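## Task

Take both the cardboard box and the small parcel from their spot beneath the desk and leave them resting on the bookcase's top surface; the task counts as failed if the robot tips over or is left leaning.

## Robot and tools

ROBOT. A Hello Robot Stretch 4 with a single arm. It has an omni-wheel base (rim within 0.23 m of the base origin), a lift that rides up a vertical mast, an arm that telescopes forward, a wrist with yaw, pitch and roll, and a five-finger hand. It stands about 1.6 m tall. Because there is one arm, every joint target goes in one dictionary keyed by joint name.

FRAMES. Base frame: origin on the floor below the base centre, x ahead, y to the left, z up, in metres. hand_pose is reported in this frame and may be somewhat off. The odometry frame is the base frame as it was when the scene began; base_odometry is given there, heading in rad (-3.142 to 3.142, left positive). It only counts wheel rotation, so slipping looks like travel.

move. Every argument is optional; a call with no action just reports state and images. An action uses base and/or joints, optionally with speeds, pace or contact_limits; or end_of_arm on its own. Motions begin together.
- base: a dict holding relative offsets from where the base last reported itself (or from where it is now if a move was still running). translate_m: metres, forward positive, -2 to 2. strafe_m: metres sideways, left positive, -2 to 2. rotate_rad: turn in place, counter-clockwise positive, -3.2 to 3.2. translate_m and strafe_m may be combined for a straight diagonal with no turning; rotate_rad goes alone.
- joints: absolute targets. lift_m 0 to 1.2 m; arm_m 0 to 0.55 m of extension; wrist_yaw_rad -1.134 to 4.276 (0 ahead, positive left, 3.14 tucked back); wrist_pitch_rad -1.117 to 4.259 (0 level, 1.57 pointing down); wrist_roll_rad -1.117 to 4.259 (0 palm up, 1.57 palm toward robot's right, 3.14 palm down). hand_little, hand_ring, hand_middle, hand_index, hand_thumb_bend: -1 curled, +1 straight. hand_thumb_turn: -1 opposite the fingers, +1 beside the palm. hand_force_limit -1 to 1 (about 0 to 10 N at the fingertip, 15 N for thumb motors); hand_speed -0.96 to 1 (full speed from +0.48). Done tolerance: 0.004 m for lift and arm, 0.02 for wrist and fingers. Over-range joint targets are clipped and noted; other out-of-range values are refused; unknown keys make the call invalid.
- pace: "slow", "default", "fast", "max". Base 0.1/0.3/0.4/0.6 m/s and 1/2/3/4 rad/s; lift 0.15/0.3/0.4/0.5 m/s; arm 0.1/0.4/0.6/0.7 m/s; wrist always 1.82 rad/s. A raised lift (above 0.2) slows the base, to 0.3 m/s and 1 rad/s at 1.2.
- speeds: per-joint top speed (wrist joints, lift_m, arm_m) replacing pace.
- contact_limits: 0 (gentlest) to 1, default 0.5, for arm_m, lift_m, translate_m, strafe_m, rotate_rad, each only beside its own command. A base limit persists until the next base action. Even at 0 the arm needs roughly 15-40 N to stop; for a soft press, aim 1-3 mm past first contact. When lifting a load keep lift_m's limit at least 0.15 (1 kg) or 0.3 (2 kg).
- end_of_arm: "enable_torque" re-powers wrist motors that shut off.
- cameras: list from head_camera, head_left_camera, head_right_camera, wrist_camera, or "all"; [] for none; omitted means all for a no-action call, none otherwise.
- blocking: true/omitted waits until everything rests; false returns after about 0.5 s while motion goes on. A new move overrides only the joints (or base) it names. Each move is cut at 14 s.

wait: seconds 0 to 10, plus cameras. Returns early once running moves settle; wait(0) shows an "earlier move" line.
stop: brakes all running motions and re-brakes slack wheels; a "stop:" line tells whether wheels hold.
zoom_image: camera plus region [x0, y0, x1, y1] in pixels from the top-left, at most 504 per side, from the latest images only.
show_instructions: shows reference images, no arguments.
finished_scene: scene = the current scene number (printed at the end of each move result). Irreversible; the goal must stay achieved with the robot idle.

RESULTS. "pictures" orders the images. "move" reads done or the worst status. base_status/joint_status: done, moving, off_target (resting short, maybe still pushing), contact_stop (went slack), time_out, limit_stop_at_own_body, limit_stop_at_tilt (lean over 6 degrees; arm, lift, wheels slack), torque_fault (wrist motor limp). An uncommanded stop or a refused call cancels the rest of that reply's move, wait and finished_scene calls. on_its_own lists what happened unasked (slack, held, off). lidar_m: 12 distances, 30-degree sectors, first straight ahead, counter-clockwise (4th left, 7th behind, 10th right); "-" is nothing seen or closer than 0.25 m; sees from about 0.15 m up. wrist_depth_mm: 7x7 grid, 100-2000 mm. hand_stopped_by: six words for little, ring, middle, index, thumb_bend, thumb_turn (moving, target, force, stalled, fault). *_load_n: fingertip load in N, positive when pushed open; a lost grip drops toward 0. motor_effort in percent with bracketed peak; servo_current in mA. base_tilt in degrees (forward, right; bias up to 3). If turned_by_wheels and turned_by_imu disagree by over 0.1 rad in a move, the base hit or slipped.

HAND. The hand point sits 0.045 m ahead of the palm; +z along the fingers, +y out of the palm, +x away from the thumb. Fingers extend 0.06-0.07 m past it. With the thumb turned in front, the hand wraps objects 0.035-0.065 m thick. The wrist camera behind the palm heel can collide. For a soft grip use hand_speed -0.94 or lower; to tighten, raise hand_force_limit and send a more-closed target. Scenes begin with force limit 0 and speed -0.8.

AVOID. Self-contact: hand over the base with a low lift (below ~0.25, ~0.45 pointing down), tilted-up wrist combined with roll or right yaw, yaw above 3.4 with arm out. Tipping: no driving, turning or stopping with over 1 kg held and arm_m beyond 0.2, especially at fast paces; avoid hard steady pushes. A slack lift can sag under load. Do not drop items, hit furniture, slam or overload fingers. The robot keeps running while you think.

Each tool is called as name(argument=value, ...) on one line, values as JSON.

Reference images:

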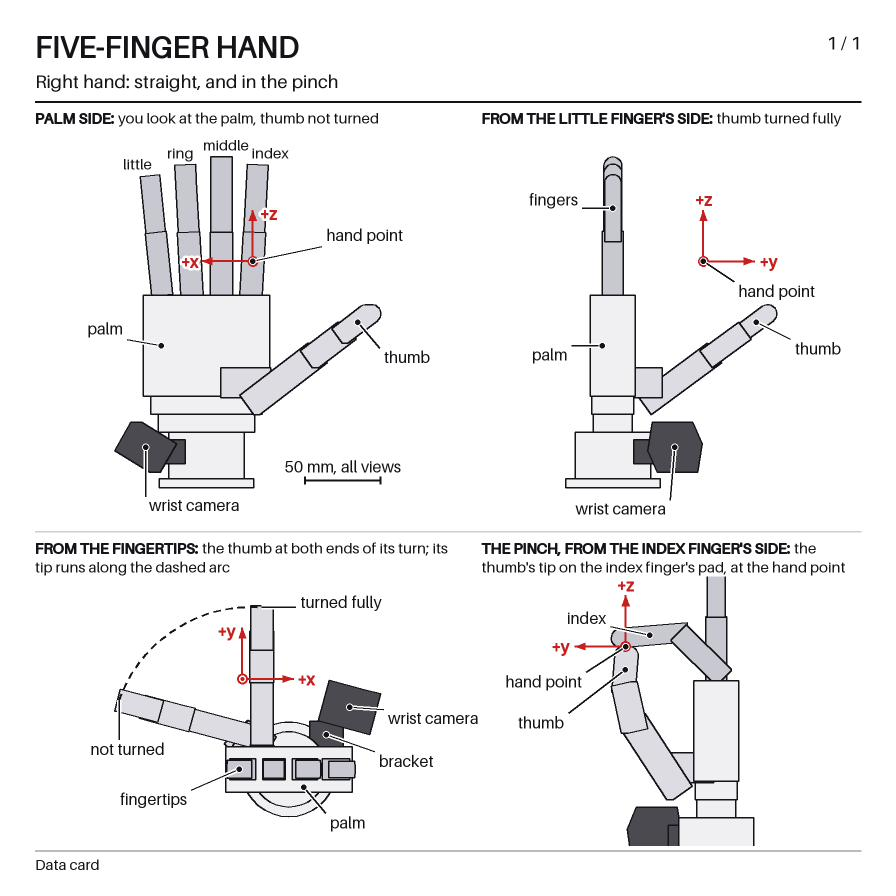

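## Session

move(cameras=["all"])

Scene clock: 0.00 s.
base_odometry: x=+0.000 y=+0.000 heading=+0.000
turned_by_wheels: +0.000
turned_by_imu: +0.000
base_tilt: forward=+0.9 right=+0.1
lidar_m: 1.99 2.18 1.61 1.82 1.53 1.52 1.88 1.52 1.25 1.39 1.77 1.76
base_status: not commanded
joint_positions: lift_m=+0.173 arm_m=+0.000 wrist_yaw_rad=+3.123 wrist_pitch_rad=+0.005 wrist_roll_rad=+0.000 hand_little=+1.000 hand_ring=+1.000 hand_middle=+1.000 hand_index=+1.000 hand_thumb_turn=+1.000 hand_thumb_bend=+1.000 hand_force_limit=+0.000 hand_speed=-0.800
joint_status: not commanded
measured_speeds: all 0
hand_stopped_by: target,target,target,target,target,target
little_load_n: 0.0
ring_load_n: 0.0
middle_load_n: 0.0
index_load_n: 0.0
thumb_bend_load_n: -0.5
thumb_turn_load_n: 0.0
motor_effort: lift_m=+20 arm_m=-5 wheel_0=+1 wheel_1=-2 wheel_2=-1
servo_current: wrist_yaw_rad=46 wrist_pitch_rad=26 wrist_roll_rad=26
hand_pose: x=-0.0485 y=+0.1223 z=+0.4099 quat_wxyz=(-0.494, -0.496, +0.506, +0.503) (m; base frame)
wrist_depth_mm: - 143 - - - - - / - 144 - - - 1430 1229 / - 139 197 - 1661 1397 1229 / 128 144 286 - 1708 1430 1229 / - - - - 1661 1537 - / 1078 1205 140 166 1281 - - / 732 854 - - - - -
pictures: head_camera, head_left_camera, head_right_camera, wrist_camera
Images, in order (width x height): head_camera 420x560, head_left_camera 420x672, head_right_camera 420x672, wrist_camera 616x392.

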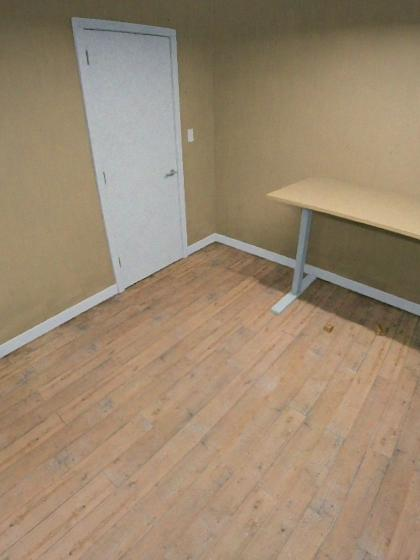

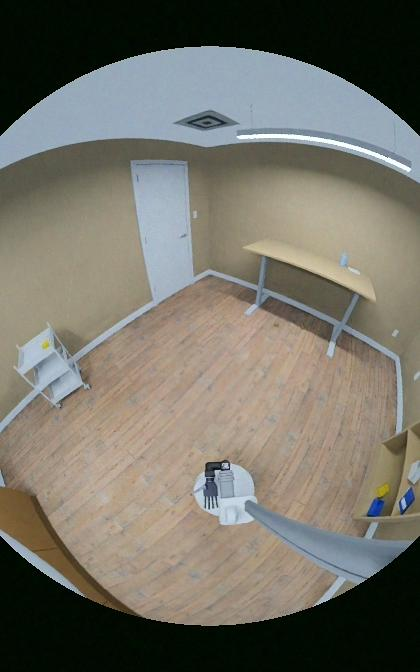

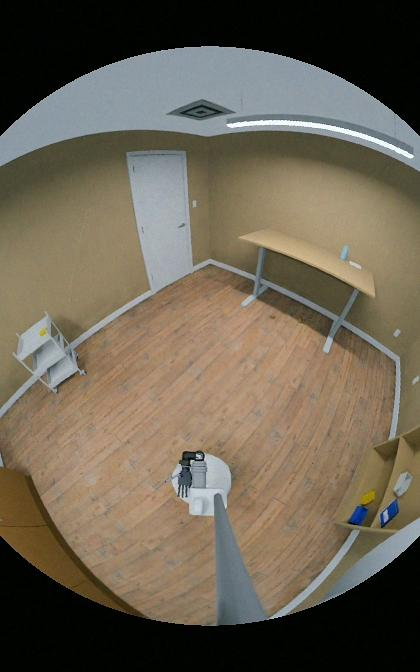

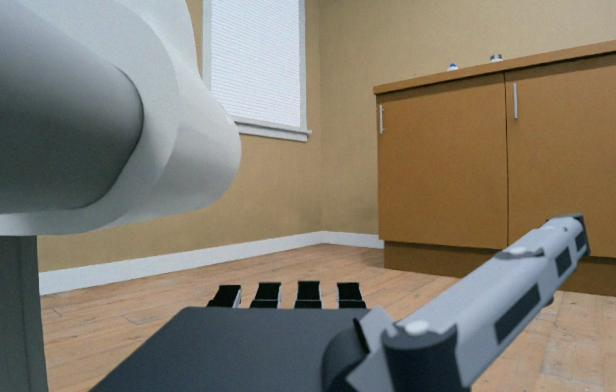

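move(base={"rotate_rad": -0.7}, joints={"lift_m": 0.45, "arm_m": 0.15}, pace="fast")

move(joints={"wrist_yaw_rad": 0.0, "wrist_roll_rad": 3.14}, cameras=["head_camera"])

zoom_image(camera="head_camera", region=[60, 240, 360, 440])

move(joints={"wrist_pitch_rad": 0.9, "lift_m": 0.25})

Scene clock: 21.07 s.
move: done
base_odometry: x=+0.000 y=+0.000 heading=-0.700
turned_by_wheels: -0.700
turned_by_imu: -0.698
base_tilt: forward=+1.0 right=+0.3
lidar_m: 1.77 1.88 2.25 1.65 1.74 1.58 1.52 1.60 1.56 1.21 1.30 2.27
base_status: done
joint_positions: lift_m=+0.450 arm_m=+0.150 wrist_yaw_rad=+3.123 wrist_pitch_rad=+0.005 wrist_roll_rad=+0.000 hand_little=+1.000 hand_ring=+1.000 hand_middle=+1.000 hand_index=+1.000 hand_thumb_turn=+1.000 hand_thumb_bend=+1.000 hand_force_limit=+0.000 hand_speed=-0.800
joint_status: all done
measured_speeds: all 0
hand_stopped_by: target,target,target,target,target,target
little_load_n: -0.5
ring_load_n: 0.0
middle_load_n: 0.0
index_load_n: 0.0
thumb_bend_load_n: 0.0
thumb_turn_load_n: 0.0
motor_effort: lift_m=+22(28) arm_m=+7(12) wheel_0=+0(8) wheel_1=-2(11) wheel_2=+0(9)
servo_current: wrist_yaw_rad=7(78) wrist_pitch_rad=26(46) wrist_roll_rad=33(46)
hand_pose: x=+0.1012 y=+0.1223 z=+0.6871 quat_wxyz=(-0.494, -0.496, +0.506, +0.503) (m; base frame)
wrist_depth_mm: - - - - - - - / - - 368 - - - - / - 135 291 - - - - / - 178 330 1808 1808 1756 - / - 353 1756 1756 1708 1756 - / 1756 343 140 166 1708 - - / 1308 325 - - - - -
pictures: none

Scene clock: 23.43 s.
move: done
base_odometry: x=+0.000 y=+0.000 heading=-0.700
turned_by_wheels: +0.000
turned_by_imu: -0.001
base_tilt: forward=+1.0 right=+0.2
lidar_m: 1.78 1.88 2.25 1.62 1.75 1.58 1.51 1.60 1.59 1.25 1.28 2.27
base_status: not commanded
joint_positions: lift_m=+0.450 arm_m=+0.150 wrist_yaw_rad=+0.003 wrist_pitch_rad=+0.005 wrist_roll_rad=+3.137 hand_little=+1.000 hand_ring=+1.000 hand_middle=+1.000 hand_index=+1.000 hand_thumb_turn=+1.000 hand_thumb_bend=+1.000 hand_force_limit=+0.000 hand_speed=-0.800
joint_status: all done
measured_speeds: all 0
hand_stopped_by: target,target,target,target,target,target
little_load_n: 0.0
ring_load_n: 0.0
middle_load_n: 0.0
index_load_n: 0.0
thumb_bend_load_n: 0.0
thumb_turn_load_n: 0.0
motor_effort: lift_m=+22(23) arm_m=+7(7) wheel_0=+0(1) wheel_1=+0(2) wheel_2=+0(0)
servo_current: wrist_yaw_rad=33(117) wrist_pitch_rad=33(39) wrist_roll_rad=33(117)
hand_pose: x=+0.5420 y=-0.0563 z=+0.5666 quat_wxyz=(-0.498, +0.503, -0.499, +0.499) (m; base frame)
wrist_depth_mm: 1118 1138 1182 1205 1160 1138 1138 / 1576 1618 1661 1661 1618 1537 1576 / - - - - - - - / - - - - - - - / - - - - - - - / - - 140 166 1397 - - / - - - - - - -
pictures: head_camera
Images, in order (width x height): head_camera 420x560.

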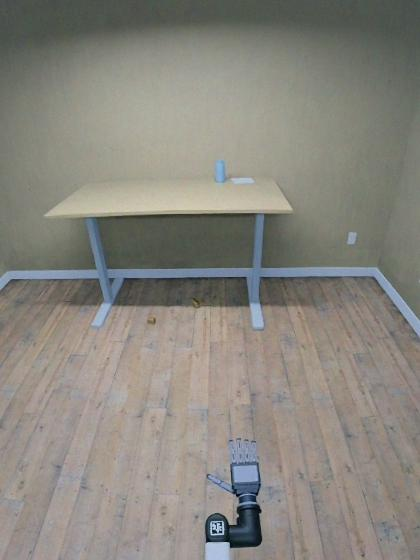

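Scaled by 1.680 from the camera's 420x560 image, which has a finer 1200x1600 frame.

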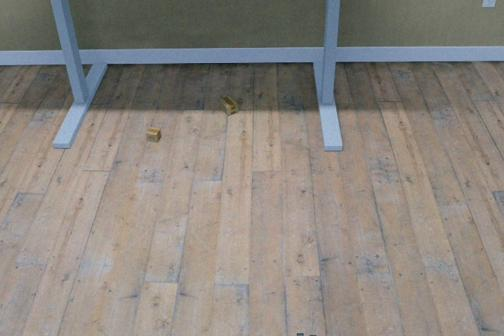

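Scene clock: 25.33 s.
move: done
base_odometry: x=+0.000 y=+0.000 heading=-0.700
turned_by_wheels: +0.000
turned_by_imu: -0.001
base_tilt: forward=+0.9 right=+0.2
lidar_m: 1.78 1.88 2.24 1.62 1.74 1.56 1.54 1.60 1.59 1.25 1.29 2.24
base_status: not commanded
joint_positions: lift_m=+0.250 arm_m=+0.150 wrist_yaw_rad=+0.002 wrist_pitch_rad=+0.901 wrist_roll_rad=+3.137 hand_little=+1.000 hand_ring=+1.000 hand_middle=+1.000 hand_index=+1.000 hand_thumb_turn=+1.000 hand_thumb_bend=+1.000 hand_force_limit=+0.000 hand_speed=-0.800
joint_status: all done
measured_speeds: all 0
hand_stopped_by: target,target,target,target,target,target
little_load_n: 0.0
ring_load_n: 0.0
middle_load_n: 0.0
index_load_n: -0.5
thumb_bend_load_n: 0.0
thumb_turn_load_n: 0.0
motor_effort: lift_m=+16(19) arm_m=+7(7) wheel_0=+0(0) wheel_1=+0(1) wheel_2=+0(0)
servo_current: wrist_yaw_rad=26(72) wrist_pitch_rad=26(59) wrist_roll_rad=13(52)
hand_pose: x=+0.4110 y=-0.0567 z=+0.2175 quat_wxyz=(-0.232, +0.670, -0.665, +0.233) (m; base frame)
wrist_depth_mm: 317 319 322 320 320 314 312 / 343 345 345 345 343 342 338 / 382 384 382 384 382 382 377 / 433 433 430 430 427 424 427 / 496 492 480 488 484 477 - / 580 569 140 166 525 - - / 676 661 - - - - -
pictures: none

move(base={"translate_m": 1.29, "strafe_m": 0.37}, joints={"arm_m": 0.4}, pace="fast", cameras=["wrist_camera"])

zoom_image(camera="wrist_camera", region=[100, 100, 500, 300])

Scene clock: 80.03 s.
move: done
base_odometry: x=+1.225 y=-0.548 heading=-0.700
turned_by_wheels: +0.000
turned_by_imu: +0.003
base_tilt: forward=+0.8 right=+0.2
lidar_m: 0.51 0.54 0.80 1.73 1.85 1.94 2.83 2.70 1.71 1.64 0.71 0.51
base_status: done
joint_positions: lift_m=+0.250 arm_m=+0.400 wrist_yaw_rad=+0.002 wrist_pitch_rad=+0.902 wrist_roll_rad=+3.138 hand_little=+1.000 hand_ring=+1.000 hand_middle=+1.000 hand_index=+1.000 hand_thumb_turn=+1.000 hand_thumb_bend=+1.000 hand_force_limit=+0.000 hand_speed=-0.800
joint_status: all done
measured_speeds: all 0
hand_stopped_by: target,target,target,target,target,target
little_load_n: 0.0
ring_load_n: -0.5
middle_load_n: 0.0
index_load_n: -0.5
thumb_bend_load_n: 0.0
thumb_turn_load_n: -0.5
motor_effort: lift_m=+16(17) arm_m=+7(15) wheel_0=+2(5) wheel_1=-2(11) wheel_2=+1(18)
servo_current: wrist_yaw_rad=20(59) wrist_pitch_rad=26(39) wrist_roll_rad=7(52)
hand_pose: x=+0.6609 y=-0.0566 z=+0.2174 quat_wxyz=(-0.232, +0.670, -0.666, +0.232) (m; base frame)
wrist_depth_mm: 319 320 315 320 317 309 312 / 340 343 345 345 343 298 345 / 382 382 382 382 382 379 377 / 430 421 430 427 424 424 421 / 492 466 484 488 484 466 - / 580 564 140 166 525 - - / 676 654 - - - - -
pictures: wrist_camera
Images, in order (width x height): wrist_camera 616x392.

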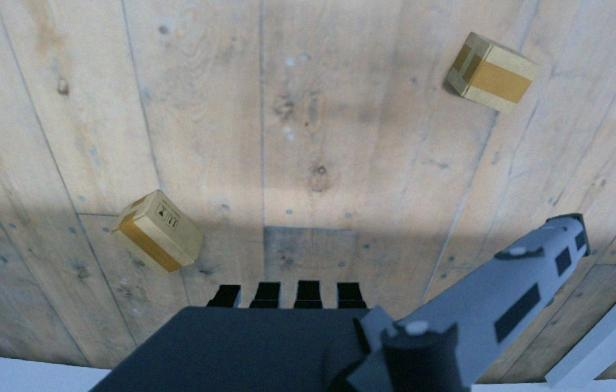

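Scaled by 1.260.

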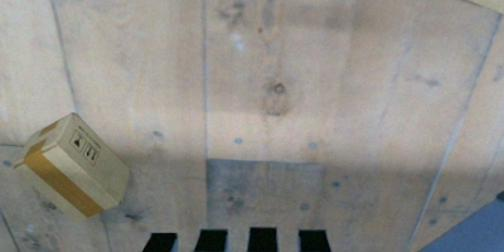

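zoom_image(camera="wrist_camera", region=[430, 15, 550, 125])

zoom_image(camera="wrist_camera", region=[100, 175, 220, 285])

Scaled by 4.200.

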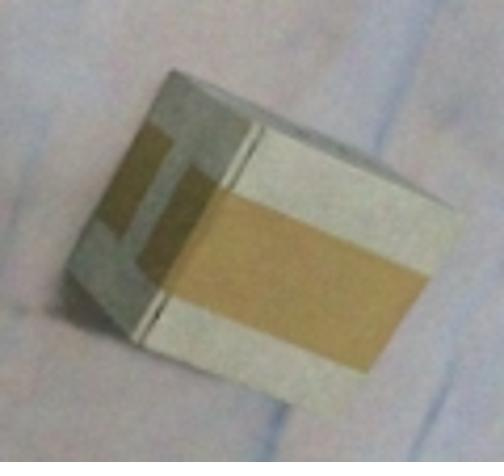

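Scaled by 4.200.

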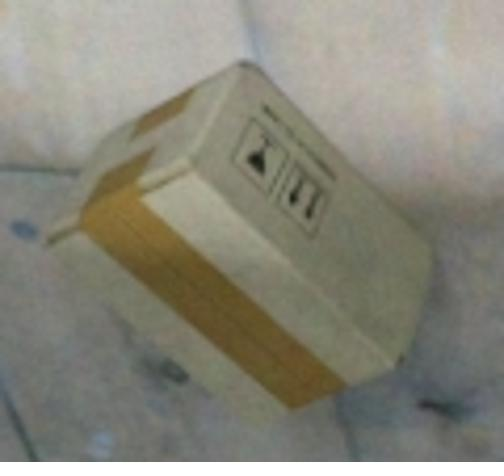

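move(base={"strafe_m": 0.199}, joints={"arm_m": 0.391, "wrist_pitch_rad": 0.745, "wrist_yaw_rad": -0.28, "hand_thumb_turn": -1, "hand_speed": 0.4, "lift_m": 0.13}, cameras=["wrist_camera"])

zoom_image(camera="wrist_camera", region=[228, 20, 428, 220])

Scene clock: 158.60 s.
move: done
base_odometry: x=+1.353 y=-0.396 heading=-0.700
turned_by_wheels: +0.000
turned_by_imu: -0.001
base_tilt: forward=+1.0 right=+0.2
lidar_m: 0.51 0.56 1.60 1.53 1.66 1.81 2.80 2.93 1.88 1.82 0.73 0.54
base_status: done
joint_positions: lift_m=+0.130 arm_m=+0.391 wrist_yaw_rad=-0.277 wrist_pitch_rad=+0.752 wrist_roll_rad=+3.138 hand_little=+1.000 hand_ring=+1.000 hand_middle=+1.000 hand_index=+1.000 hand_thumb_turn=-1.000 hand_thumb_bend=+1.000 hand_force_limit=+0.000 hand_speed=+0.400
joint_status: all done
measured_speeds: all 0
hand_stopped_by: target,target,target,target,target,target
little_load_n: 0.0
ring_load_n: 0.0
middle_load_n: 0.0
index_load_n: 0.0
thumb_bend_load_n: 0.0
thumb_turn_load_n: 0.0
motor_effort: lift_m=+16(17) arm_m=-6(11) wheel_0=+1(9) wheel_1=-1(12) wheel_2=+0(6)
servo_current: wrist_yaw_rad=46(98) wrist_pitch_rad=33(72) wrist_roll_rad=20(52)
hand_pose: x=+0.6625 y=-0.0877 z=+0.1132 quat_wxyz=(-0.239, +0.554, -0.731, +0.318) (m; base frame)
wrist_depth_mm: 214 216 218 216 216 211 213 / 237 239 239 193 238 236 235 / 273 274 273 208 264 271 267 / 322 320 317 317 - 314 314 / 384 382 379 375 - 375 375 / 415 433 140 - - 469 477 / 634 615 - - - 597 591
pictures: wrist_camera
Images, in order (width x height): wrist_camera 616x392.

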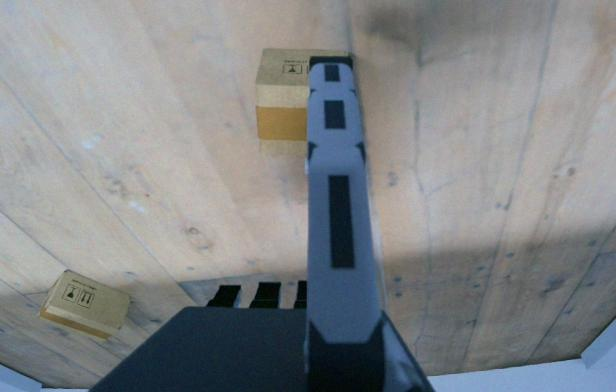

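Scaled by 2.520.

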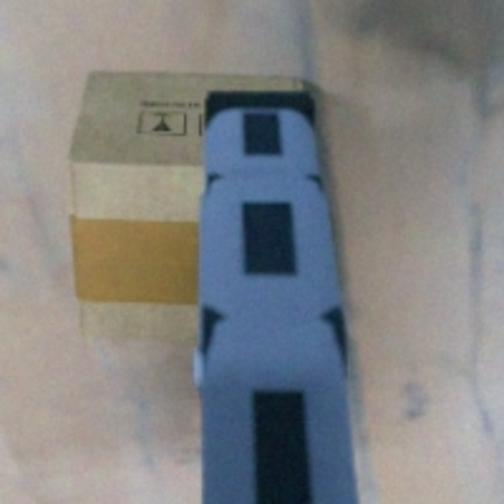

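move(base={"strafe_m": -0.007}, joints={"arm_m": 0.388, "lift_m": 0.0505}, pace="slow", contact_limits={"lift_m": 0.15})

move(joints={"hand_index": -0.2, "hand_middle": -0.2, "hand_ring": -0.2, "hand_thumb_bend": 0.1, "hand_force_limit": -0.65, "hand_speed": -0.86}, cameras=["wrist_camera"])

Scene clock: 175.13 s.
move: done
base_odometry: x=+1.349 y=-0.401 heading=-0.700
turned_by_wheels: +0.000
turned_by_imu: -0.002
base_tilt: forward=+1.0 right=+0.2
lidar_m: 0.51 0.55 1.60 1.53 1.64 1.82 2.80 2.92 1.89 1.81 0.75 0.55
base_status: done
joint_positions: lift_m=+0.051 arm_m=+0.388 wrist_yaw_rad=-0.277 wrist_pitch_rad=+0.752 wrist_roll_rad=+3.138 hand_little=+1.000 hand_ring=+1.000 hand_middle=+1.000 hand_index=+1.000 hand_thumb_turn=-1.000 hand_thumb_bend=+1.000 hand_force_limit=+0.000 hand_speed=+0.400
joint_status: all done
measured_speeds: all 0
hand_stopped_by: target,target,target,target,target,target
little_load_n: 0.0
ring_load_n: 0.0
middle_load_n: 0.0
index_load_n: 0.0
thumb_bend_load_n: 0.0
thumb_turn_load_n: 0.0
motor_effort: lift_m=+16(17) arm_m=-8(14) wheel_0=+1(5) wheel_1=-1(7) wheel_2=+0(5)
servo_current: wrist_yaw_rad=46(65) wrist_pitch_rad=39(46) wrist_roll_rad=20(46)
contact_limits: lift_m 0.15
hand_pose: x=+0.6596 y=-0.0877 z=+0.0337 quat_wxyz=(-0.239, +0.554, -0.731, +0.318) (m; base frame)
wrist_depth_mm: 137 136 136 140 138 136 - / 152 153 154 150 150 152 - / 175 176 176 148 169 173 173 / 205 204 203 139 202 202 201 / 250 245 242 161 - 241 243 / 312 304 139 165 - 301 304 / 359 379 - - - 384 387
pictures: none

Scene clock: 178.97 s.
move: off_target
base_odometry: x=+1.349 y=-0.401 heading=-0.700
turned_by_wheels: +0.000
turned_by_imu: -0.001
base_tilt: forward=+0.9 right=+0.2
lidar_m: 0.52 0.57 1.59 1.49 1.66 1.81 2.80 2.89 1.87 1.83 0.72 0.53
base_status: not commanded
joint_positions: lift_m=+0.051 arm_m=+0.388 wrist_yaw_rad=-0.277 wrist_pitch_rad=+0.750 wrist_roll_rad=+3.138 hand_little=+1.000 hand_ring=+0.157 hand_middle=+0.184 hand_index=+0.170 hand_thumb_turn=-1.000 hand_thumb_bend=+0.582 hand_force_limit=-0.650 hand_speed=-0.860
joint_status: hand_ring off_target (ended at +0.157, target -0.200); hand_middle off_target (ended at +0.184, target -0.200); hand_index off_target (ended at +0.170, target -0.200); hand_thumb_bend off_target (ended at +0.582, target +0.100); the others done
measured_speeds: all 0
hand_stopped_by: target,force,force,force,force,target
little_load_n: 0.0
ring_load_n: 3.0
middle_load_n: 2.5
index_load_n: 2.0
thumb_bend_load_n: 6.0
thumb_turn_load_n: 1.5
motor_effort: lift_m=+16(16) arm_m=-7(8) wheel_0=+1(1) wheel_1=-2(2) wheel_2=+0(0)
servo_current: wrist_yaw_rad=20(72) wrist_pitch_rad=33(46) wrist_roll_rad=26(52)
contact_limits: lift_m 0.15
hand_pose: x=+0.6598 y=-0.0877 z=+0.0339 quat_wxyz=(-0.240, +0.554, -0.731, +0.319) (m; base frame)
wrist_depth_mm: 138 136 136 139 138 137 - / 153 153 154 154 153 151 - / 175 176 176 121 170 174 173 / 205 206 204 139 202 202 202 / 249 247 243 155 - 242 243 / 312 307 140 - - 303 306 / 357 377 - - - 387 415
pictures: wrist_camera
Images, in order (width x height): wrist_camera 616x392.

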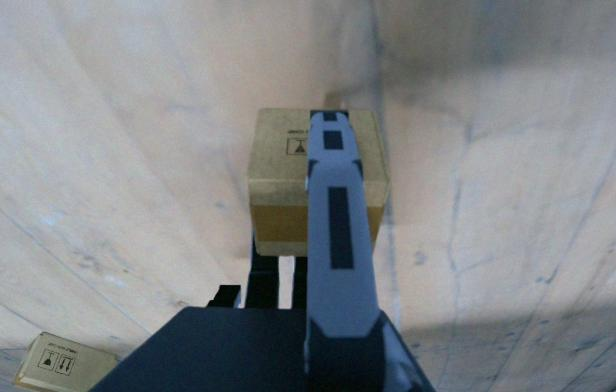

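move(joints={"hand_index": -0.3, "hand_middle": -0.3, "hand_ring": -0.3, "hand_thumb_bend": 0.0, "hand_force_limit": -0.25, "hand_speed": -0.94})

move(joints={"lift_m": 0.12}, speeds={"lift_m": 0.12})

move(base={"translate_m": -0.343, "strafe_m": -0.76}, joints={"arm_m": 0.1, "wrist_yaw_rad": 0})

move(base={"rotate_rad": -1.645}, joints={"lift_m": 1.18}, cameras=["wrist_camera", "head_camera"])

Scene clock: 212.90 s.
move: off_target
base_odometry: x=+1.349 y=-0.401 heading=-0.700
turned_by_wheels: +0.000
turned_by_imu: -0.001
base_tilt: forward=+1.0 right=+0.4
lidar_m: 0.52 0.55 1.60 1.54 1.68 1.83 2.81 2.94 1.88 1.83 0.73 0.55
base_status: not commanded
joint_positions: lift_m=+0.051 arm_m=+0.388 wrist_yaw_rad=-0.277 wrist_pitch_rad=+0.750 wrist_roll_rad=+3.138 hand_little=+1.000 hand_ring=+0.153 hand_middle=+0.179 hand_index=+0.160 hand_thumb_turn=-1.000 hand_thumb_bend=+0.583 hand_force_limit=-0.250 hand_speed=-0.940
joint_status: hand_ring off_target (ended at +0.153, target -0.300); hand_middle off_target (ended at +0.179, target -0.300); hand_index off_target (ended at +0.160, target -0.300); hand_thumb_bend off_target (ended at +0.583, target +0.000); the others done
measured_speeds: all 0
hand_stopped_by: target,force,force,force,force,target
little_load_n: 0.0
ring_load_n: 3.5
middle_load_n: 3.0
index_load_n: 4.5
thumb_bend_load_n: 9.0
thumb_turn_load_n: 1.0
motor_effort: lift_m=+16(16) arm_m=-7(8) wheel_0=+1(1) wheel_1=-1(1) wheel_2=+0(0)
servo_current: wrist_yaw_rad=26(72) wrist_pitch_rad=33(39) wrist_roll_rad=33(46)
contact_limits: lift_m 0.15
hand_pose: x=+0.6598 y=-0.0877 z=+0.0339 quat_wxyz=(-0.240, +0.554, -0.731, +0.319) (m; base frame)
wrist_depth_mm: 138 136 137 139 139 137 - / 153 154 154 154 153 151 - / 175 176 176 120 170 175 173 / 206 206 204 139 202 202 202 / 249 246 243 155 - 242 242 / 312 307 140 - - 304 304 / 359 377 - - - 384 418
pictures: none

Scene clock: 214.17 s.
move: done
base_odometry: x=+1.349 y=-0.401 heading=-0.700
turned_by_wheels: +0.000
turned_by_imu: +0.000
base_tilt: forward=+0.9 right=+0.2
lidar_m: 0.51 0.58 1.61 1.53 1.66 1.83 2.80 2.93 1.90 1.83 0.70 0.52
base_status: not commanded
joint_positions: lift_m=+0.120 arm_m=+0.388 wrist_yaw_rad=-0.277 wrist_pitch_rad=+0.750 wrist_roll_rad=+3.138 hand_little=+1.000 hand_ring=+0.153 hand_middle=+0.179 hand_index=+0.160 hand_thumb_turn=-1.000 hand_thumb_bend=+0.583 hand_force_limit=-0.250 hand_speed=-0.940
joint_status: all done
measured_speeds: all 0
hand_stopped_by: target,force,force,force,force,target
little_load_n: 0.0
ring_load_n: 3.5
middle_load_n: 3.0
index_load_n: 4.5
thumb_bend_load_n: 9.0
thumb_turn_load_n: 1.0
motor_effort: lift_m=+23(27) arm_m=-7(8) wheel_0=+1(1) wheel_1=-1(2) wheel_2=+0(0)
servo_current: wrist_yaw_rad=33(59) wrist_pitch_rad=33(39) wrist_roll_rad=46(46)
hand_pose: x=+0.6598 y=-0.0877 z=+0.1028 quat_wxyz=(-0.240, +0.554, -0.731, +0.319) (m; base frame)
wrist_depth_mm: 204 202 207 207 206 204 - / 227 227 228 228 227 224 224 / 260 262 260 120 252 257 257 / 304 303 294 139 291 301 298 / 370 359 362 154 - 362 362 / 402 424 140 - - 445 449 / 597 - - - - 569 574
pictures: none

Scene clock: 218.43 s.
move: done
base_odometry: x=+0.597 y=-0.761 heading=-0.700
turned_by_wheels: +0.000
turned_by_imu: -0.008
base_tilt: forward=+1.0 right=+0.2
lidar_m: 0.81 0.89 1.25 2.34 2.16 2.55 2.48 1.88 1.07 1.01 1.44 0.85
base_status: done
joint_positions: lift_m=+0.120 arm_m=+0.100 wrist_yaw_rad=-0.003 wrist_pitch_rad=+0.750 wrist_roll_rad=+3.138 hand_little=+1.000 hand_ring=+0.153 hand_middle=+0.179 hand_index=+0.160 hand_thumb_turn=-1.000 hand_thumb_bend=+0.583 hand_force_limit=-0.250 hand_speed=-0.940
joint_status: all done
measured_speeds: all 0
hand_stopped_by: target,force,force,force,force,target
little_load_n: 0.0
ring_load_n: 3.0
middle_load_n: 3.0
index_load_n: 4.5
thumb_bend_load_n: 9.0
thumb_turn_load_n: 1.0
motor_effort: lift_m=+23(23) arm_m=-7(15) wheel_0=-1(8) wheel_1=+0(12) wheel_2=+0(11)
servo_current: wrist_yaw_rad=26(111) wrist_pitch_rad=33(39) wrist_roll_rad=39(59)
hand_pose: x=+0.3920 y=-0.0571 z=+0.1029 quat_wxyz=(-0.281, +0.649, -0.648, +0.283) (m; base frame)
wrist_depth_mm: 205 203 208 208 208 205 - / 226 227 229 229 229 228 225 / 259 262 262 120 253 262 259 / 303 303 293 140 294 301 301 / 366 362 364 155 - 362 362 / 459 455 140 - - 449 459 / 603 580 - - - 585 597
pictures: none

Scene clock: 223.23 s.
move: done
base_odometry: x=+0.597 y=-0.761 heading=-2.345
turned_by_wheels: -1.645
turned_by_imu: -1.637
base_tilt: forward=+0.9 right=+0.1
lidar_m: 1.03 1.39 0.90 0.83 0.90 1.21 2.34 2.11 2.59 2.45 2.01 1.08
base_status: done
joint_positions: lift_m=+1.180 arm_m=+0.100 wrist_yaw_rad=-0.002 wrist_pitch_rad=+0.750 wrist_roll_rad=+3.138 hand_little=+1.000 hand_ring=+0.153 hand_middle=+0.179 hand_index=+0.160 hand_thumb_turn=-1.000 hand_thumb_bend=+0.583 hand_force_limit=-0.250 hand_speed=-0.940
joint_status: all done
measured_speeds: all 0
hand_stopped_by: target,force,force,force,force,target
little_load_n: 0.0
ring_load_n: 3.5
middle_load_n: 3.0
index_load_n: 4.5
thumb_bend_load_n: 9.0
thumb_turn_load_n: 1.0
motor_effort: lift_m=+23(29) arm_m=-7(7) wheel_0=+0(7) wheel_1=+0(9) wheel_2=+0(11)
servo_current: wrist_yaw_rad=46(65) wrist_pitch_rad=26(46) wrist_roll_rad=26(59)
hand_pose: x=+0.3920 y=-0.0571 z=+1.1629 quat_wxyz=(-0.281, +0.649, -0.648, +0.283) (m; base frame)
wrist_depth_mm: 1205 1182 1229 1255 1229 1205 1205 / 1336 1366 1336 1308 1336 1336 1366 / 1537 1499 1430 120 1397 1499 1499 / - 1138 1160 139 - - - / - 1205 1255 160 - - - / - 1060 140 158 - - - / - 931 - - - - -
pictures: head_camera, wrist_camera
Images, in order (width x height): head_camera 420x560, wrist_camera 616x392.

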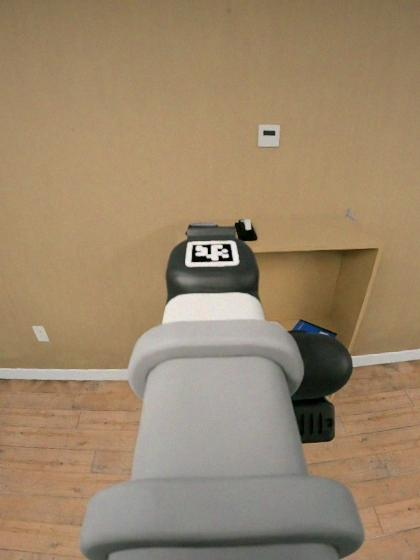

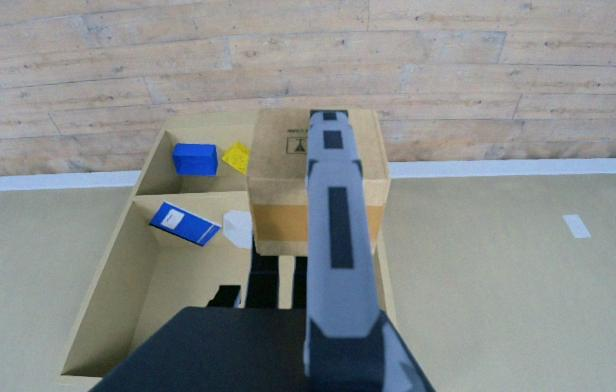

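move(base={"translate_m": 0.43, "strafe_m": -0.445}, joints={"arm_m": 0.474}, cameras=["wrist_camera", "head_camera"])

Scene clock: 260.37 s.
move: done
base_odometry: x=-0.022 y=-0.758 heading=-2.345
turned_by_wheels: +0.000
turned_by_imu: -0.003
base_tilt: forward=+0.9 right=+0.2
lidar_m: 0.64 0.64 1.32 1.30 1.34 1.82 2.80 2.27 2.11 2.00 1.40 0.67
base_status: done
joint_positions: lift_m=+1.180 arm_m=+0.474 wrist_yaw_rad=-0.002 wrist_pitch_rad=+0.750 wrist_roll_rad=+3.138 hand_little=+1.000 hand_ring=+0.153 hand_middle=+0.179 hand_index=+0.160 hand_thumb_turn=-1.000 hand_thumb_bend=+0.583 hand_force_limit=-0.250 hand_speed=-0.940
joint_status: all done
measured_speeds: all 0
hand_stopped_by: target,force,force,force,force,target
little_load_n: 0.0
ring_load_n: 3.5
middle_load_n: 3.0
index_load_n: 4.5
thumb_bend_load_n: 9.0
thumb_turn_load_n: 1.5
motor_effort: lift_m=+23(23) arm_m=+7(14) wheel_0=-1(9) wheel_1=-2(6) wheel_2=-1(10)
servo_current: wrist_yaw_rad=52(72) wrist_pitch_rad=39(39) wrist_roll_rad=33(46)
hand_pose: x=+0.7655 y=-0.0571 z=+1.1629 quat_wxyz=(-0.281, +0.649, -0.648, +0.283) (m; base frame)
wrist_depth_mm: 205 205 202 202 206 202 - / - 227 229 228 229 226 224 / - 260 259 120 246 258 256 / 469 325 303 139 290 300 298 / 404 394 362 155 - 377 377 / 353 353 139 - - 351 351 / 319 322 - - - 319 317
pictures: head_camera, wrist_camera
Images, in order (width x height): head_camera 420x560, wrist_camera 616x392.

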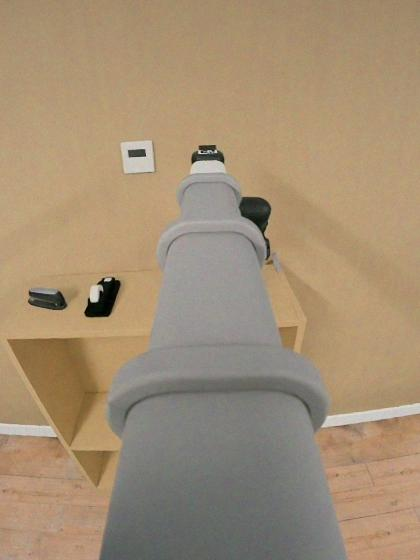

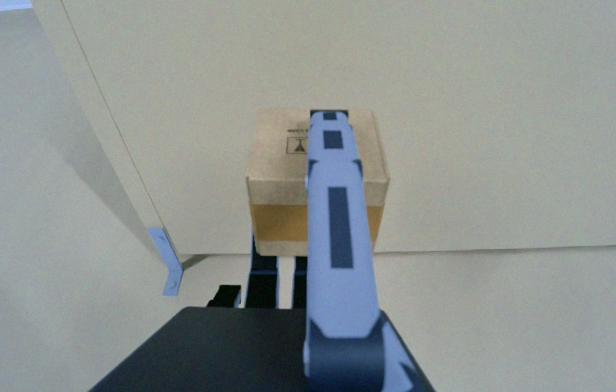

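move(base={"translate_m": 0.02, "strafe_m": -0.03}, joints={"lift_m": 1.125}, pace="slow")

move(joints={"lift_m": 1.111}, pace="slow", contact_limits={"lift_m": 0.05})

move(joints={"lift_m": 1.108}, pace="slow", contact_limits={"lift_m": 0.05})

Scene clock: 279.43 s.
move: done
base_odometry: x=-0.057 y=-0.751 heading=-2.345
turned_by_wheels: +0.000
turned_by_imu: -0.002
base_tilt: forward=+0.9 right=+0.2
lidar_m: 0.62 0.66 1.31 1.34 1.36 1.89 2.80 2.32 2.05 1.97 1.40 0.68
base_status: done
joint_positions: lift_m=+1.125 arm_m=+0.474 wrist_yaw_rad=-0.002 wrist_pitch_rad=+0.750 wrist_roll_rad=+3.138 hand_little=+1.000 hand_ring=+0.153 hand_middle=+0.179 hand_index=+0.160 hand_thumb_turn=-1.000 hand_thumb_bend=+0.583 hand_force_limit=-0.250 hand_speed=-0.940
joint_status: all done
measured_speeds: all 0
hand_stopped_by: target,force,force,force,force,target
little_load_n: 0.0
ring_load_n: 3.5
middle_load_n: 3.0
index_load_n: 4.5
thumb_bend_load_n: 9.0
thumb_turn_load_n: 1.0
motor_effort: lift_m=+16(21) arm_m=+7(7) wheel_0=+2(7) wheel_1=-3(6) wheel_2=-1(9)
servo_current: wrist_yaw_rad=39(78) wrist_pitch_rad=26(39) wrist_roll_rad=33(59)
hand_pose: x=+0.7656 y=-0.0571 z=+1.1085 quat_wxyz=(-0.281, +0.649, -0.648, +0.283) (m; base frame)
wrist_depth_mm: 150 150 153 153 152 148 - / 167 168 169 169 168 166 166 / 480 193 194 120 187 191 190 / 442 232 224 140 224 224 222 / 377 359 266 155 - 267 268 / 332 334 140 - - 324 329 / 304 306 - - - 303 300
pictures: none

Scene clock: 280.23 s.
move: done
base_odometry: x=-0.057 y=-0.751 heading=-2.345
turned_by_wheels: +0.000
turned_by_imu: +0.000
base_tilt: forward=+0.9 right=+0.2
lidar_m: 0.61 0.64 1.34 1.35 1.38 1.88 2.79 2.30 2.08 1.93 1.40 0.66
base_status: not commanded
joint_positions: lift_m=+1.111 arm_m=+0.474 wrist_yaw_rad=-0.002 wrist_pitch_rad=+0.750 wrist_roll_rad=+3.138 hand_little=+1.000 hand_ring=+0.153 hand_middle=+0.179 hand_index=+0.160 hand_thumb_turn=-1.000 hand_thumb_bend=+0.583 hand_force_limit=-0.250 hand_speed=-0.940
joint_status: all done
measured_speeds: all 0
hand_stopped_by: target,force,force,force,force,target
little_load_n: 0.0
ring_load_n: 3.5
middle_load_n: 3.0
index_load_n: 4.5
thumb_bend_load_n: 9.0
thumb_turn_load_n: 1.0
motor_effort: lift_m=+16(17) arm_m=+7(7) wheel_0=+2(2) wheel_1=-3(3) wheel_2=-1(1)
servo_current: wrist_yaw_rad=52(65) wrist_pitch_rad=33(39) wrist_roll_rad=20(46)
contact_limits: lift_m 0.05
hand_pose: x=+0.7656 y=-0.0571 z=+1.0945 quat_wxyz=(-0.281, +0.649, -0.648, +0.283) (m; base frame)
wrist_depth_mm: 138 136 136 136 139 138 - / 152 154 154 154 154 152 151 / 176 175 170 120 169 174 174 / 442 205 204 140 196 202 202 / 379 265 244 155 - 243 243 / 334 334 139 - - 315 315 / 301 303 - - - 300 300
pictures: none

Scene clock: 280.77 s.
move: done
base_odometry: x=-0.057 y=-0.751 heading=-2.345
turned_by_wheels: +0.000
turned_by_imu: +0.000
base_tilt: forward=+0.9 right=+0.2
lidar_m: 0.61 0.63 1.30 1.35 1.38 1.91 2.78 2.32 2.09 1.97 1.38 0.65
base_status: not commanded
joint_positions: lift_m=+1.109 arm_m=+0.474 wrist_yaw_rad=-0.002 wrist_pitch_rad=+0.750 wrist_roll_rad=+3.138 hand_little=+1.000 hand_ring=+0.153 hand_middle=+0.179 hand_index=+0.160 hand_thumb_turn=-1.000 hand_thumb_bend=+0.583 hand_force_limit=-0.250 hand_speed=-0.940
joint_status: all done
measured_speeds: all 0
hand_stopped_by: target,force,force,force,force,target
little_load_n: 0.0
ring_load_n: 2.5
middle_load_n: 1.5
index_load_n: 3.5
thumb_bend_load_n: 9.0
thumb_turn_load_n: 0.5
motor_effort: lift_m=+13(17) arm_m=+7(7) wheel_0=+2(2) wheel_1=-3(3) wheel_2=-1(1)
servo_current: wrist_yaw_rad=52(52) wrist_pitch_rad=33(39) wrist_roll_rad=20(46)
contact_limits: lift_m 0.05
hand_pose: x=+0.7656 y=-0.0571 z=+1.0917 quat_wxyz=(-0.281, +0.649, -0.648, +0.283) (m; base frame)
wrist_depth_mm: 137 135 136 135 138 137 - / 151 152 153 153 153 151 151 / 175 174 170 119 169 174 173 / 439 205 203 139 202 202 202 / 382 266 242 154 - 242 243 / 332 334 139 - - 314 312 / 303 304 - - - 301 297
pictures: none

move(joints={"hand_index": 0.7, "hand_middle": 0.7, "hand_ring": 0.7, "hand_thumb_bend": 0.95, "hand_speed": -0.75})

move(joints={"lift_m": 1.18}, speeds={"lift_m": 0.12}, cameras=["wrist_camera"])

move(base={"translate_m": -0.45}, joints={"arm_m": 0.25, "hand_index": 1, "hand_middle": 1, "hand_ring": 1, "hand_thumb_bend": 1})

move(base={"rotate_rad": 1.645}, joints={"lift_m": 0.25, "wrist_yaw_rad": 1.99}, pace="fast")

move(base={"translate_m": 0.9746, "strafe_m": 0.104}, joints={"arm_m": 0.53, "lift_m": 0.15}, pace="fast", cameras=["wrist_camera"])

Scene clock: 323.77 s.
move: done
base_odometry: x=-0.057 y=-0.751 heading=-2.345
turned_by_wheels: +0.000
turned_by_imu: -0.002
base_tilt: forward=+0.9 right=+0.2
lidar_m: 0.62 0.64 1.32 1.36 1.38 1.88 2.78 2.31 2.04 1.97 1.39 0.67
base_status: not commanded
joint_positions: lift_m=+1.108 arm_m=+0.474 wrist_yaw_rad=-0.002 wrist_pitch_rad=+0.748 wrist_roll_rad=+3.138 hand_little=+1.000 hand_ring=+0.700 hand_middle=+0.700 hand_index=+0.700 hand_thumb_turn=-1.000 hand_thumb_bend=+0.950 hand_force_limit=-0.250 hand_speed=-0.750
joint_status: all done
measured_speeds: all 0
hand_stopped_by: target,target,target,target,target,target
little_load_n: 0.0
ring_load_n: 0.0
middle_load_n: 0.0
index_load_n: 0.0
thumb_bend_load_n: 0.0
thumb_turn_load_n: 0.0
motor_effort: lift_m=+15(16) arm_m=+7(7) wheel_0=+2(2) wheel_1=-2(3) wheel_2=-1(1)
servo_current: wrist_yaw_rad=13(59) wrist_pitch_rad=20(39) wrist_roll_rad=39(52)
contact_limits: lift_m 0.05
hand_pose: x=+0.7660 y=-0.0570 z=+1.0918 quat_wxyz=(-0.282, +0.648, -0.648, +0.284) (m; base frame)
wrist_depth_mm: 134 133 136 137 137 135 - / 148 150 151 144 151 151 149 / 171 171 172 109 167 172 172 / 462 200 200 136 200 200 202 / 397 258 237 157 - 239 243 / 349 343 139 - - 310 314 / 317 315 - - - 294 291
pictures: none

Scene clock: 325.07 s.
move: done
base_odometry: x=-0.057 y=-0.751 heading=-2.345
turned_by_wheels: +0.000
turned_by_imu: +0.000
base_tilt: forward=+1.0 right=+0.2
lidar_m: 0.62 0.64 1.33 1.35 1.36 1.88 2.81 2.30 2.04 1.97 1.38 0.66
base_status: not commanded
joint_positions: lift_m=+1.180 arm_m=+0.474 wrist_yaw_rad=-0.002 wrist_pitch_rad=+0.748 wrist_roll_rad=+3.138 hand_little=+1.000 hand_ring=+0.700 hand_middle=+0.700 hand_index=+0.700 hand_thumb_turn=-1.000 hand_thumb_bend=+0.950 hand_force_limit=-0.250 hand_speed=-0.750
joint_status: all done
measured_speeds: all 0
hand_stopped_by: target,target,target,target,target,target
little_load_n: 0.0
ring_load_n: 0.5
middle_load_n: 0.0
index_load_n: 0.0
thumb_bend_load_n: 0.0
thumb_turn_load_n: 0.0
motor_effort: lift_m=+22(26) arm_m=+7(7) wheel_0=+2(3) wheel_1=-2(2) wheel_2=-1(1)
servo_current: wrist_yaw_rad=33(59) wrist_pitch_rad=33(46) wrist_roll_rad=26(39)
hand_pose: x=+0.7660 y=-0.0570 z=+1.1632 quat_wxyz=(-0.282, +0.648, -0.648, +0.284) (m; base frame)
wrist_depth_mm: - 200 202 203 202 206 - / - 226 229 191 228 227 227 / - 258 259 196 254 260 260 / 466 455 303 301 - 304 304 / 397 394 368 - - 362 364 / 345 347 139 - - 327 322 / 315 315 - - - 297 291
pictures: wrist_camera
Images, in order (width x height): wrist_camera 616x392.

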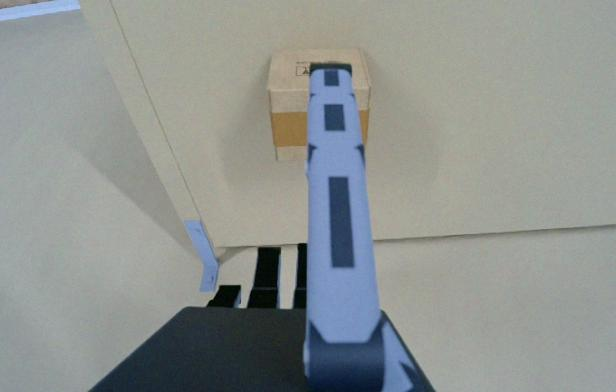

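Scene clock: 328.07 s.
move: done
base_odometry: x=+0.258 y=-0.429 heading=-2.345
turned_by_wheels: +0.000
turned_by_imu: -0.002
base_tilt: forward=+0.9 right=+0.2
lidar_m: 1.05 1.10 1.94 1.30 1.37 2.44 2.34 1.89 2.08 1.97 2.01 1.47
base_status: done
joint_positions: lift_m=+1.180 arm_m=+0.250 wrist_yaw_rad=-0.002 wrist_pitch_rad=+0.748 wrist_roll_rad=+3.138 hand_little=+1.000 hand_ring=+1.000 hand_middle=+1.000 hand_index=+1.000 hand_thumb_turn=-1.000 hand_thumb_bend=+1.000 hand_force_limit=-0.250 hand_speed=-0.750
joint_status: all done
measured_speeds: all 0
hand_stopped_by: target,target,target,target,target,target
little_load_n: 0.0
ring_load_n: 0.0
middle_load_n: 0.0
index_load_n: 0.0
thumb_bend_load_n: 0.0
thumb_turn_load_n: 0.0
motor_effort: lift_m=+22(23) arm_m=-7(16) wheel_0=+0(6) wheel_1=-1(7) wheel_2=-2(12)
servo_current: wrist_yaw_rad=46(59) wrist_pitch_rad=26(39) wrist_roll_rad=26(52)
hand_pose: x=+0.5424 y=-0.0570 z=+1.1632 quat_wxyz=(-0.282, +0.649, -0.648, +0.284) (m; base frame)
wrist_depth_mm: 1182 1229 1229 1229 1229 1229 1205 / 1336 1366 1336 1281 1281 1308 1336 / 1499 1464 1499 1060 - 1118 1430 / - - - 1042 - 1138 946 / - - - 1078 - 1060 904 / - - 127 167 - 917 917 / - - - - - 634 640
pictures: none

Scene clock: 331.47 s.
move: done
base_odometry: x=+0.258 y=-0.429 heading=-0.701
turned_by_wheels: +1.645
turned_by_imu: +1.633
base_tilt: forward=+0.8 right=+0.3
lidar_m: 1.30 1.37 2.41 2.31 1.91 2.10 2.01 1.91 1.42 1.06 1.12 2.05
base_status: done
joint_positions: lift_m=+0.250 arm_m=+0.250 wrist_yaw_rad=+1.987 wrist_pitch_rad=+0.748 wrist_roll_rad=+3.138 hand_little=+1.000 hand_ring=+1.000 hand_middle=+1.000 hand_index=+1.000 hand_thumb_turn=-1.000 hand_thumb_bend=+1.000 hand_force_limit=-0.250 hand_speed=-0.750
joint_status: all done
measured_speeds: all 0
hand_stopped_by: target,target,target,target,target,target
little_load_n: 0.0
ring_load_n: 0.0
middle_load_n: 0.0
index_load_n: 0.0
thumb_bend_load_n: 0.0
thumb_turn_load_n: 0.0
motor_effort: lift_m=+16(22) arm_m=-7(7) wheel_0=+0(6) wheel_1=-3(9) wheel_2=-2(9)
servo_current: wrist_yaw_rad=26(130) wrist_pitch_rad=33(39) wrist_roll_rad=13(52)
hand_pose: x=+0.4239 y=+0.1340 z=+0.2337 quat_wxyz=(-0.392, +0.896, +0.191, -0.082) (m; base frame)
wrist_depth_mm: 327 330 334 329 334 332 330 / 362 366 370 357 370 370 359 / 415 421 421 413 410 421 375 / 484 484 492 492 - 496 480 / 585 585 585 597 - 603 597 / 732 732 140 - - 750 750 / 946 946 - - - 976 991
pictures: none

Scene clock: 335.20 s.
move: done
base_odometry: x=+1.070 y=-0.978 heading=-0.701
turned_by_wheels: +0.000
turned_by_imu: +0.002
base_tilt: forward=+0.8 right=+0.2
lidar_m: 0.31 0.36 0.53 2.18 2.34 2.49 3.01 1.68 1.26 1.51 0.48 0.37
base_status: done
joint_positions: lift_m=+0.150 arm_m=+0.530 wrist_yaw_rad=+1.988 wrist_pitch_rad=+0.748 wrist_roll_rad=+3.138 hand_little=+1.000 hand_ring=+1.000 hand_middle=+1.000 hand_index=+1.000 hand_thumb_turn=-1.000 hand_thumb_bend=+1.000 hand_force_limit=-0.250 hand_speed=-0.750
joint_status: all done
measured_speeds: all 0
hand_stopped_by: target,target,target,target,target,target
little_load_n: 0.0
ring_load_n: 0.0
middle_load_n: 0.0
index_load_n: 0.0
thumb_bend_load_n: 0.0
thumb_turn_load_n: 0.0
motor_effort: lift_m=+17(19) arm_m=+7(15) wheel_0=+0(6) wheel_1=-1(10) wheel_2=+3(14)
servo_current: wrist_yaw_rad=33(65) wrist_pitch_rad=33(39) wrist_roll_rad=26(59)
hand_pose: x=+0.7035 y=+0.1340 z=+0.1337 quat_wxyz=(-0.392, +0.896, +0.191, -0.082) (m; base frame)
wrist_depth_mm: 230 232 236 232 236 236 234 / 254 259 257 249 262 260 260 / 294 296 289 231 294 300 297 / 342 345 349 345 - 351 351 / 413 410 415 418 - 421 421 / 530 525 140 - - 530 539 / 627 - - - - 691 699
pictures: wrist_camera
Images, in order (width x height): wrist_camera 616x392.

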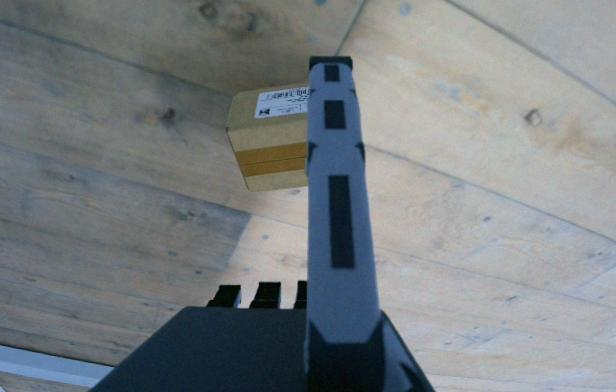

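move(base={"strafe_m": 0.036}, joints={"arm_m": 0.548, "wrist_yaw_rad": 2.155, "lift_m": 0.13}, cameras=["wrist_camera"])

Scene clock: 381.60 s.
move: done
base_odometry: x=+1.093 y=-0.951 heading=-0.701
turned_by_wheels: +0.000
turned_by_imu: -0.001
base_tilt: forward=+0.9 right=+0.2
lidar_m: 0.34 0.36 0.51 2.11 2.31 2.39 3.00 1.74 1.31 1.50 0.49 0.36
base_status: done
joint_positions: lift_m=+0.130 arm_m=+0.547 wrist_yaw_rad=+2.152 wrist_pitch_rad=+0.748 wrist_roll_rad=+3.138 hand_little=+1.000 hand_ring=+1.000 hand_middle=+1.000 hand_index=+1.000 hand_thumb_turn=-1.000 hand_thumb_bend=+1.000 hand_force_limit=-0.250 hand_speed=-0.750
joint_status: all done
measured_speeds: all 0
hand_stopped_by: target,target,target,target,target,target
little_load_n: -0.5
ring_load_n: 0.0
middle_load_n: 0.0
index_load_n: 0.0
thumb_bend_load_n: 0.0
thumb_turn_load_n: 0.0
motor_effort: lift_m=+16(17) arm_m=+7(13) wheel_0=+1(7) wheel_1=+1(11) wheel_2=+1(6)
servo_current: wrist_yaw_rad=39(85) wrist_pitch_rad=33(33) wrist_roll_rad=26(46)
hand_pose: x=+0.6987 y=+0.1326 z=+0.1137 quat_wxyz=(-0.383, +0.878, +0.264, -0.114) (m; base frame)
wrist_depth_mm: 213 213 213 213 213 216 216 / 236 237 228 189 240 238 238 / 270 272 265 207 267 274 272 / 317 315 319 319 - 324 322 / 382 379 382 382 - 384 392 / 488 480 140 - - 492 496 / 585 621 - - - 627 647
pictures: wrist_camera
Images, in order (width x height): wrist_camera 616x392.

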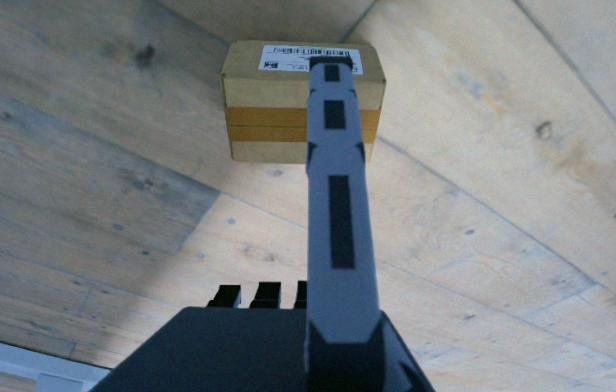

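move(base={"translate_m": 0.012})

move(joints={"lift_m": 0.0515}, speeds={"lift_m": 0.12}, contact_limits={"lift_m": 0.15}, cameras=["wrist_camera"])

move(joints={"hand_index": -0.2, "hand_middle": -0.2, "hand_ring": -0.2, "hand_little": -0.2, "hand_thumb_bend": 0.1, "hand_force_limit": -0.65, "hand_speed": -0.86}, cameras=["wrist_camera"])

Scene clock: 395.97 s.
move: done
base_odometry: x=+1.102 y=-0.958 heading=-0.700
turned_by_wheels: +0.000
turned_by_imu: -0.001
base_tilt: forward=+0.9 right=+0.2
lidar_m: 0.31 0.35 0.52 2.12 2.27 2.39 3.02 1.74 1.29 1.52 0.46 0.34
base_status: done
joint_positions: lift_m=+0.130 arm_m=+0.547 wrist_yaw_rad=+2.152 wrist_pitch_rad=+0.748 wrist_roll_rad=+3.138 hand_little=+1.000 hand_ring=+1.000 hand_middle=+1.000 hand_index=+1.000 hand_thumb_turn=-1.000 hand_thumb_bend=+1.000 hand_force_limit=-0.250 hand_speed=-0.750
joint_status: not commanded
measured_speeds: all 0
hand_stopped_by: target,target,target,target,target,target
little_load_n: 0.0
ring_load_n: 0.0
middle_load_n: 0.0
index_load_n: 0.0
thumb_bend_load_n: 0.0
thumb_turn_load_n: 0.0
motor_effort: lift_m=+16(16) arm_m=+7(8) wheel_0=+1(6) wheel_1=+1(8) wheel_2=+1(7)
servo_current: wrist_yaw_rad=33(65) wrist_pitch_rad=26(39) wrist_roll_rad=7(52)
hand_pose: x=+0.6987 y=+0.1326 z=+0.1137 quat_wxyz=(-0.383, +0.878, +0.264, -0.114) (m; base frame)
wrist_depth_mm: 212 214 216 218 217 216 216 / 235 237 238 198 229 239 238 / 270 271 273 206 267 277 273 / 317 319 317 317 - 322 322 / 387 379 379 379 - 387 389 / 484 480 139 - - 488 504 / 591 603 - - - 627 640
pictures: none

Scene clock: 397.30 s.
move: done
base_odometry: x=+1.102 y=-0.958 heading=-0.700
turned_by_wheels: +0.000
turned_by_imu: +0.000
base_tilt: forward=+1.0 right=+0.2
lidar_m: 0.33 0.36 0.51 2.14 2.29 2.41 3.02 1.75 1.29 1.55 0.48 0.32
base_status: not commanded
joint_positions: lift_m=+0.052 arm_m=+0.547 wrist_yaw_rad=+2.152 wrist_pitch_rad=+0.748 wrist_roll_rad=+3.138 hand_little=+1.000 hand_ring=+1.000 hand_middle=+1.000 hand_index=+1.000 hand_thumb_turn=-1.000 hand_thumb_bend=+1.000 hand_force_limit=-0.250 hand_speed=-0.750
joint_status: all done
measured_speeds: all 0
hand_stopped_by: target,target,target,target,target,target
little_load_n: 0.0
ring_load_n: 0.0
middle_load_n: 0.0
index_load_n: 0.0
thumb_bend_load_n: 0.0
thumb_turn_load_n: 0.0
motor_effort: lift_m=+16(17) arm_m=+7(7) wheel_0=+1(1) wheel_1=+1(2) wheel_2=+1(1)
servo_current: wrist_yaw_rad=33(59) wrist_pitch_rad=26(33) wrist_roll_rad=33(52)
contact_limits: lift_m 0.15
hand_pose: x=+0.6987 y=+0.1326 z=+0.0352 quat_wxyz=(-0.383, +0.878, +0.264, -0.114) (m; base frame)
wrist_depth_mm: 136 136 137 140 140 139 - / 151 153 155 151 155 154 - / 175 176 172 159 166 177 177 / 204 206 200 - 146 206 208 / 247 246 236 166 - 250 253 / 312 309 139 166 - 315 320 / 407 394 - - - 404 418
pictures: wrist_camera
Images, in order (width x height): wrist_camera 616x392.

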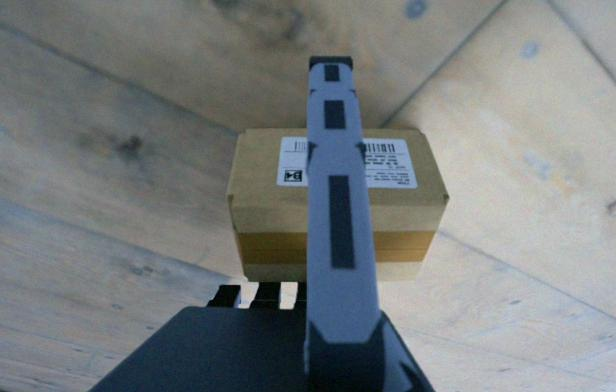

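Scene clock: 401.13 s.
move: off_target
base_odometry: x=+1.102 y=-0.958 heading=-0.700
turned_by_wheels: +0.000
turned_by_imu: -0.001
base_tilt: forward=+0.9 right=+0.2
lidar_m: 0.32 0.36 0.53 2.15 2.27 2.41 3.01 1.72 1.29 1.53 0.47 0.33
base_status: not commanded
joint_positions: lift_m=+0.052 arm_m=+0.547 wrist_yaw_rad=+2.152 wrist_pitch_rad=+0.748 wrist_roll_rad=+3.138 hand_little=-0.200 hand_ring=+0.275 hand_middle=+0.300 hand_index=+0.288 hand_thumb_turn=-1.000 hand_thumb_bend=+0.637 hand_force_limit=-0.650 hand_speed=-0.860
joint_status: hand_ring off_target (ended at +0.275, target -0.200); hand_middle off_target (ended at +0.300, target -0.200); hand_index off_target (ended at +0.288, target -0.200); hand_thumb_bend off_target (ended at +0.637, target +0.100); the others done
measured_speeds: all 0
hand_stopped_by: target,force,force,force,force,target
little_load_n: 0.0
ring_load_n: 5.5
middle_load_n: 0.0
index_load_n: 4.0
thumb_bend_load_n: 7.0
thumb_turn_load_n: 2.0
motor_effort: lift_m=+16(16) arm_m=+7(7) wheel_0=+1(1) wheel_1=+1(2) wheel_2=+1(1)
servo_current: wrist_yaw_rad=39(72) wrist_pitch_rad=20(39) wrist_roll_rad=26(46)
contact_limits: lift_m 0.15
hand_pose: x=+0.6987 y=+0.1326 z=+0.0352 quat_wxyz=(-0.383, +0.878, +0.264, -0.114) (m; base frame)
wrist_depth_mm: 136 136 137 140 140 139 - / 151 153 154 155 154 154 - / 174 176 167 125 143 177 178 / 204 205 165 - 135 208 208 / 246 246 166 160 - 249 252 / 314 310 139 - - 315 322 / 404 392 - - - 404 415
pictures: wrist_camera
Images, in order (width x height): wrist_camera 616x392.

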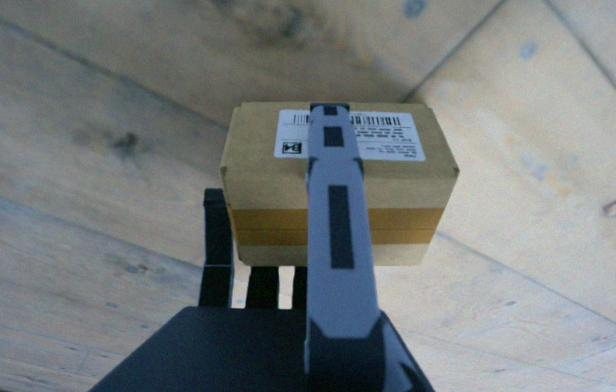

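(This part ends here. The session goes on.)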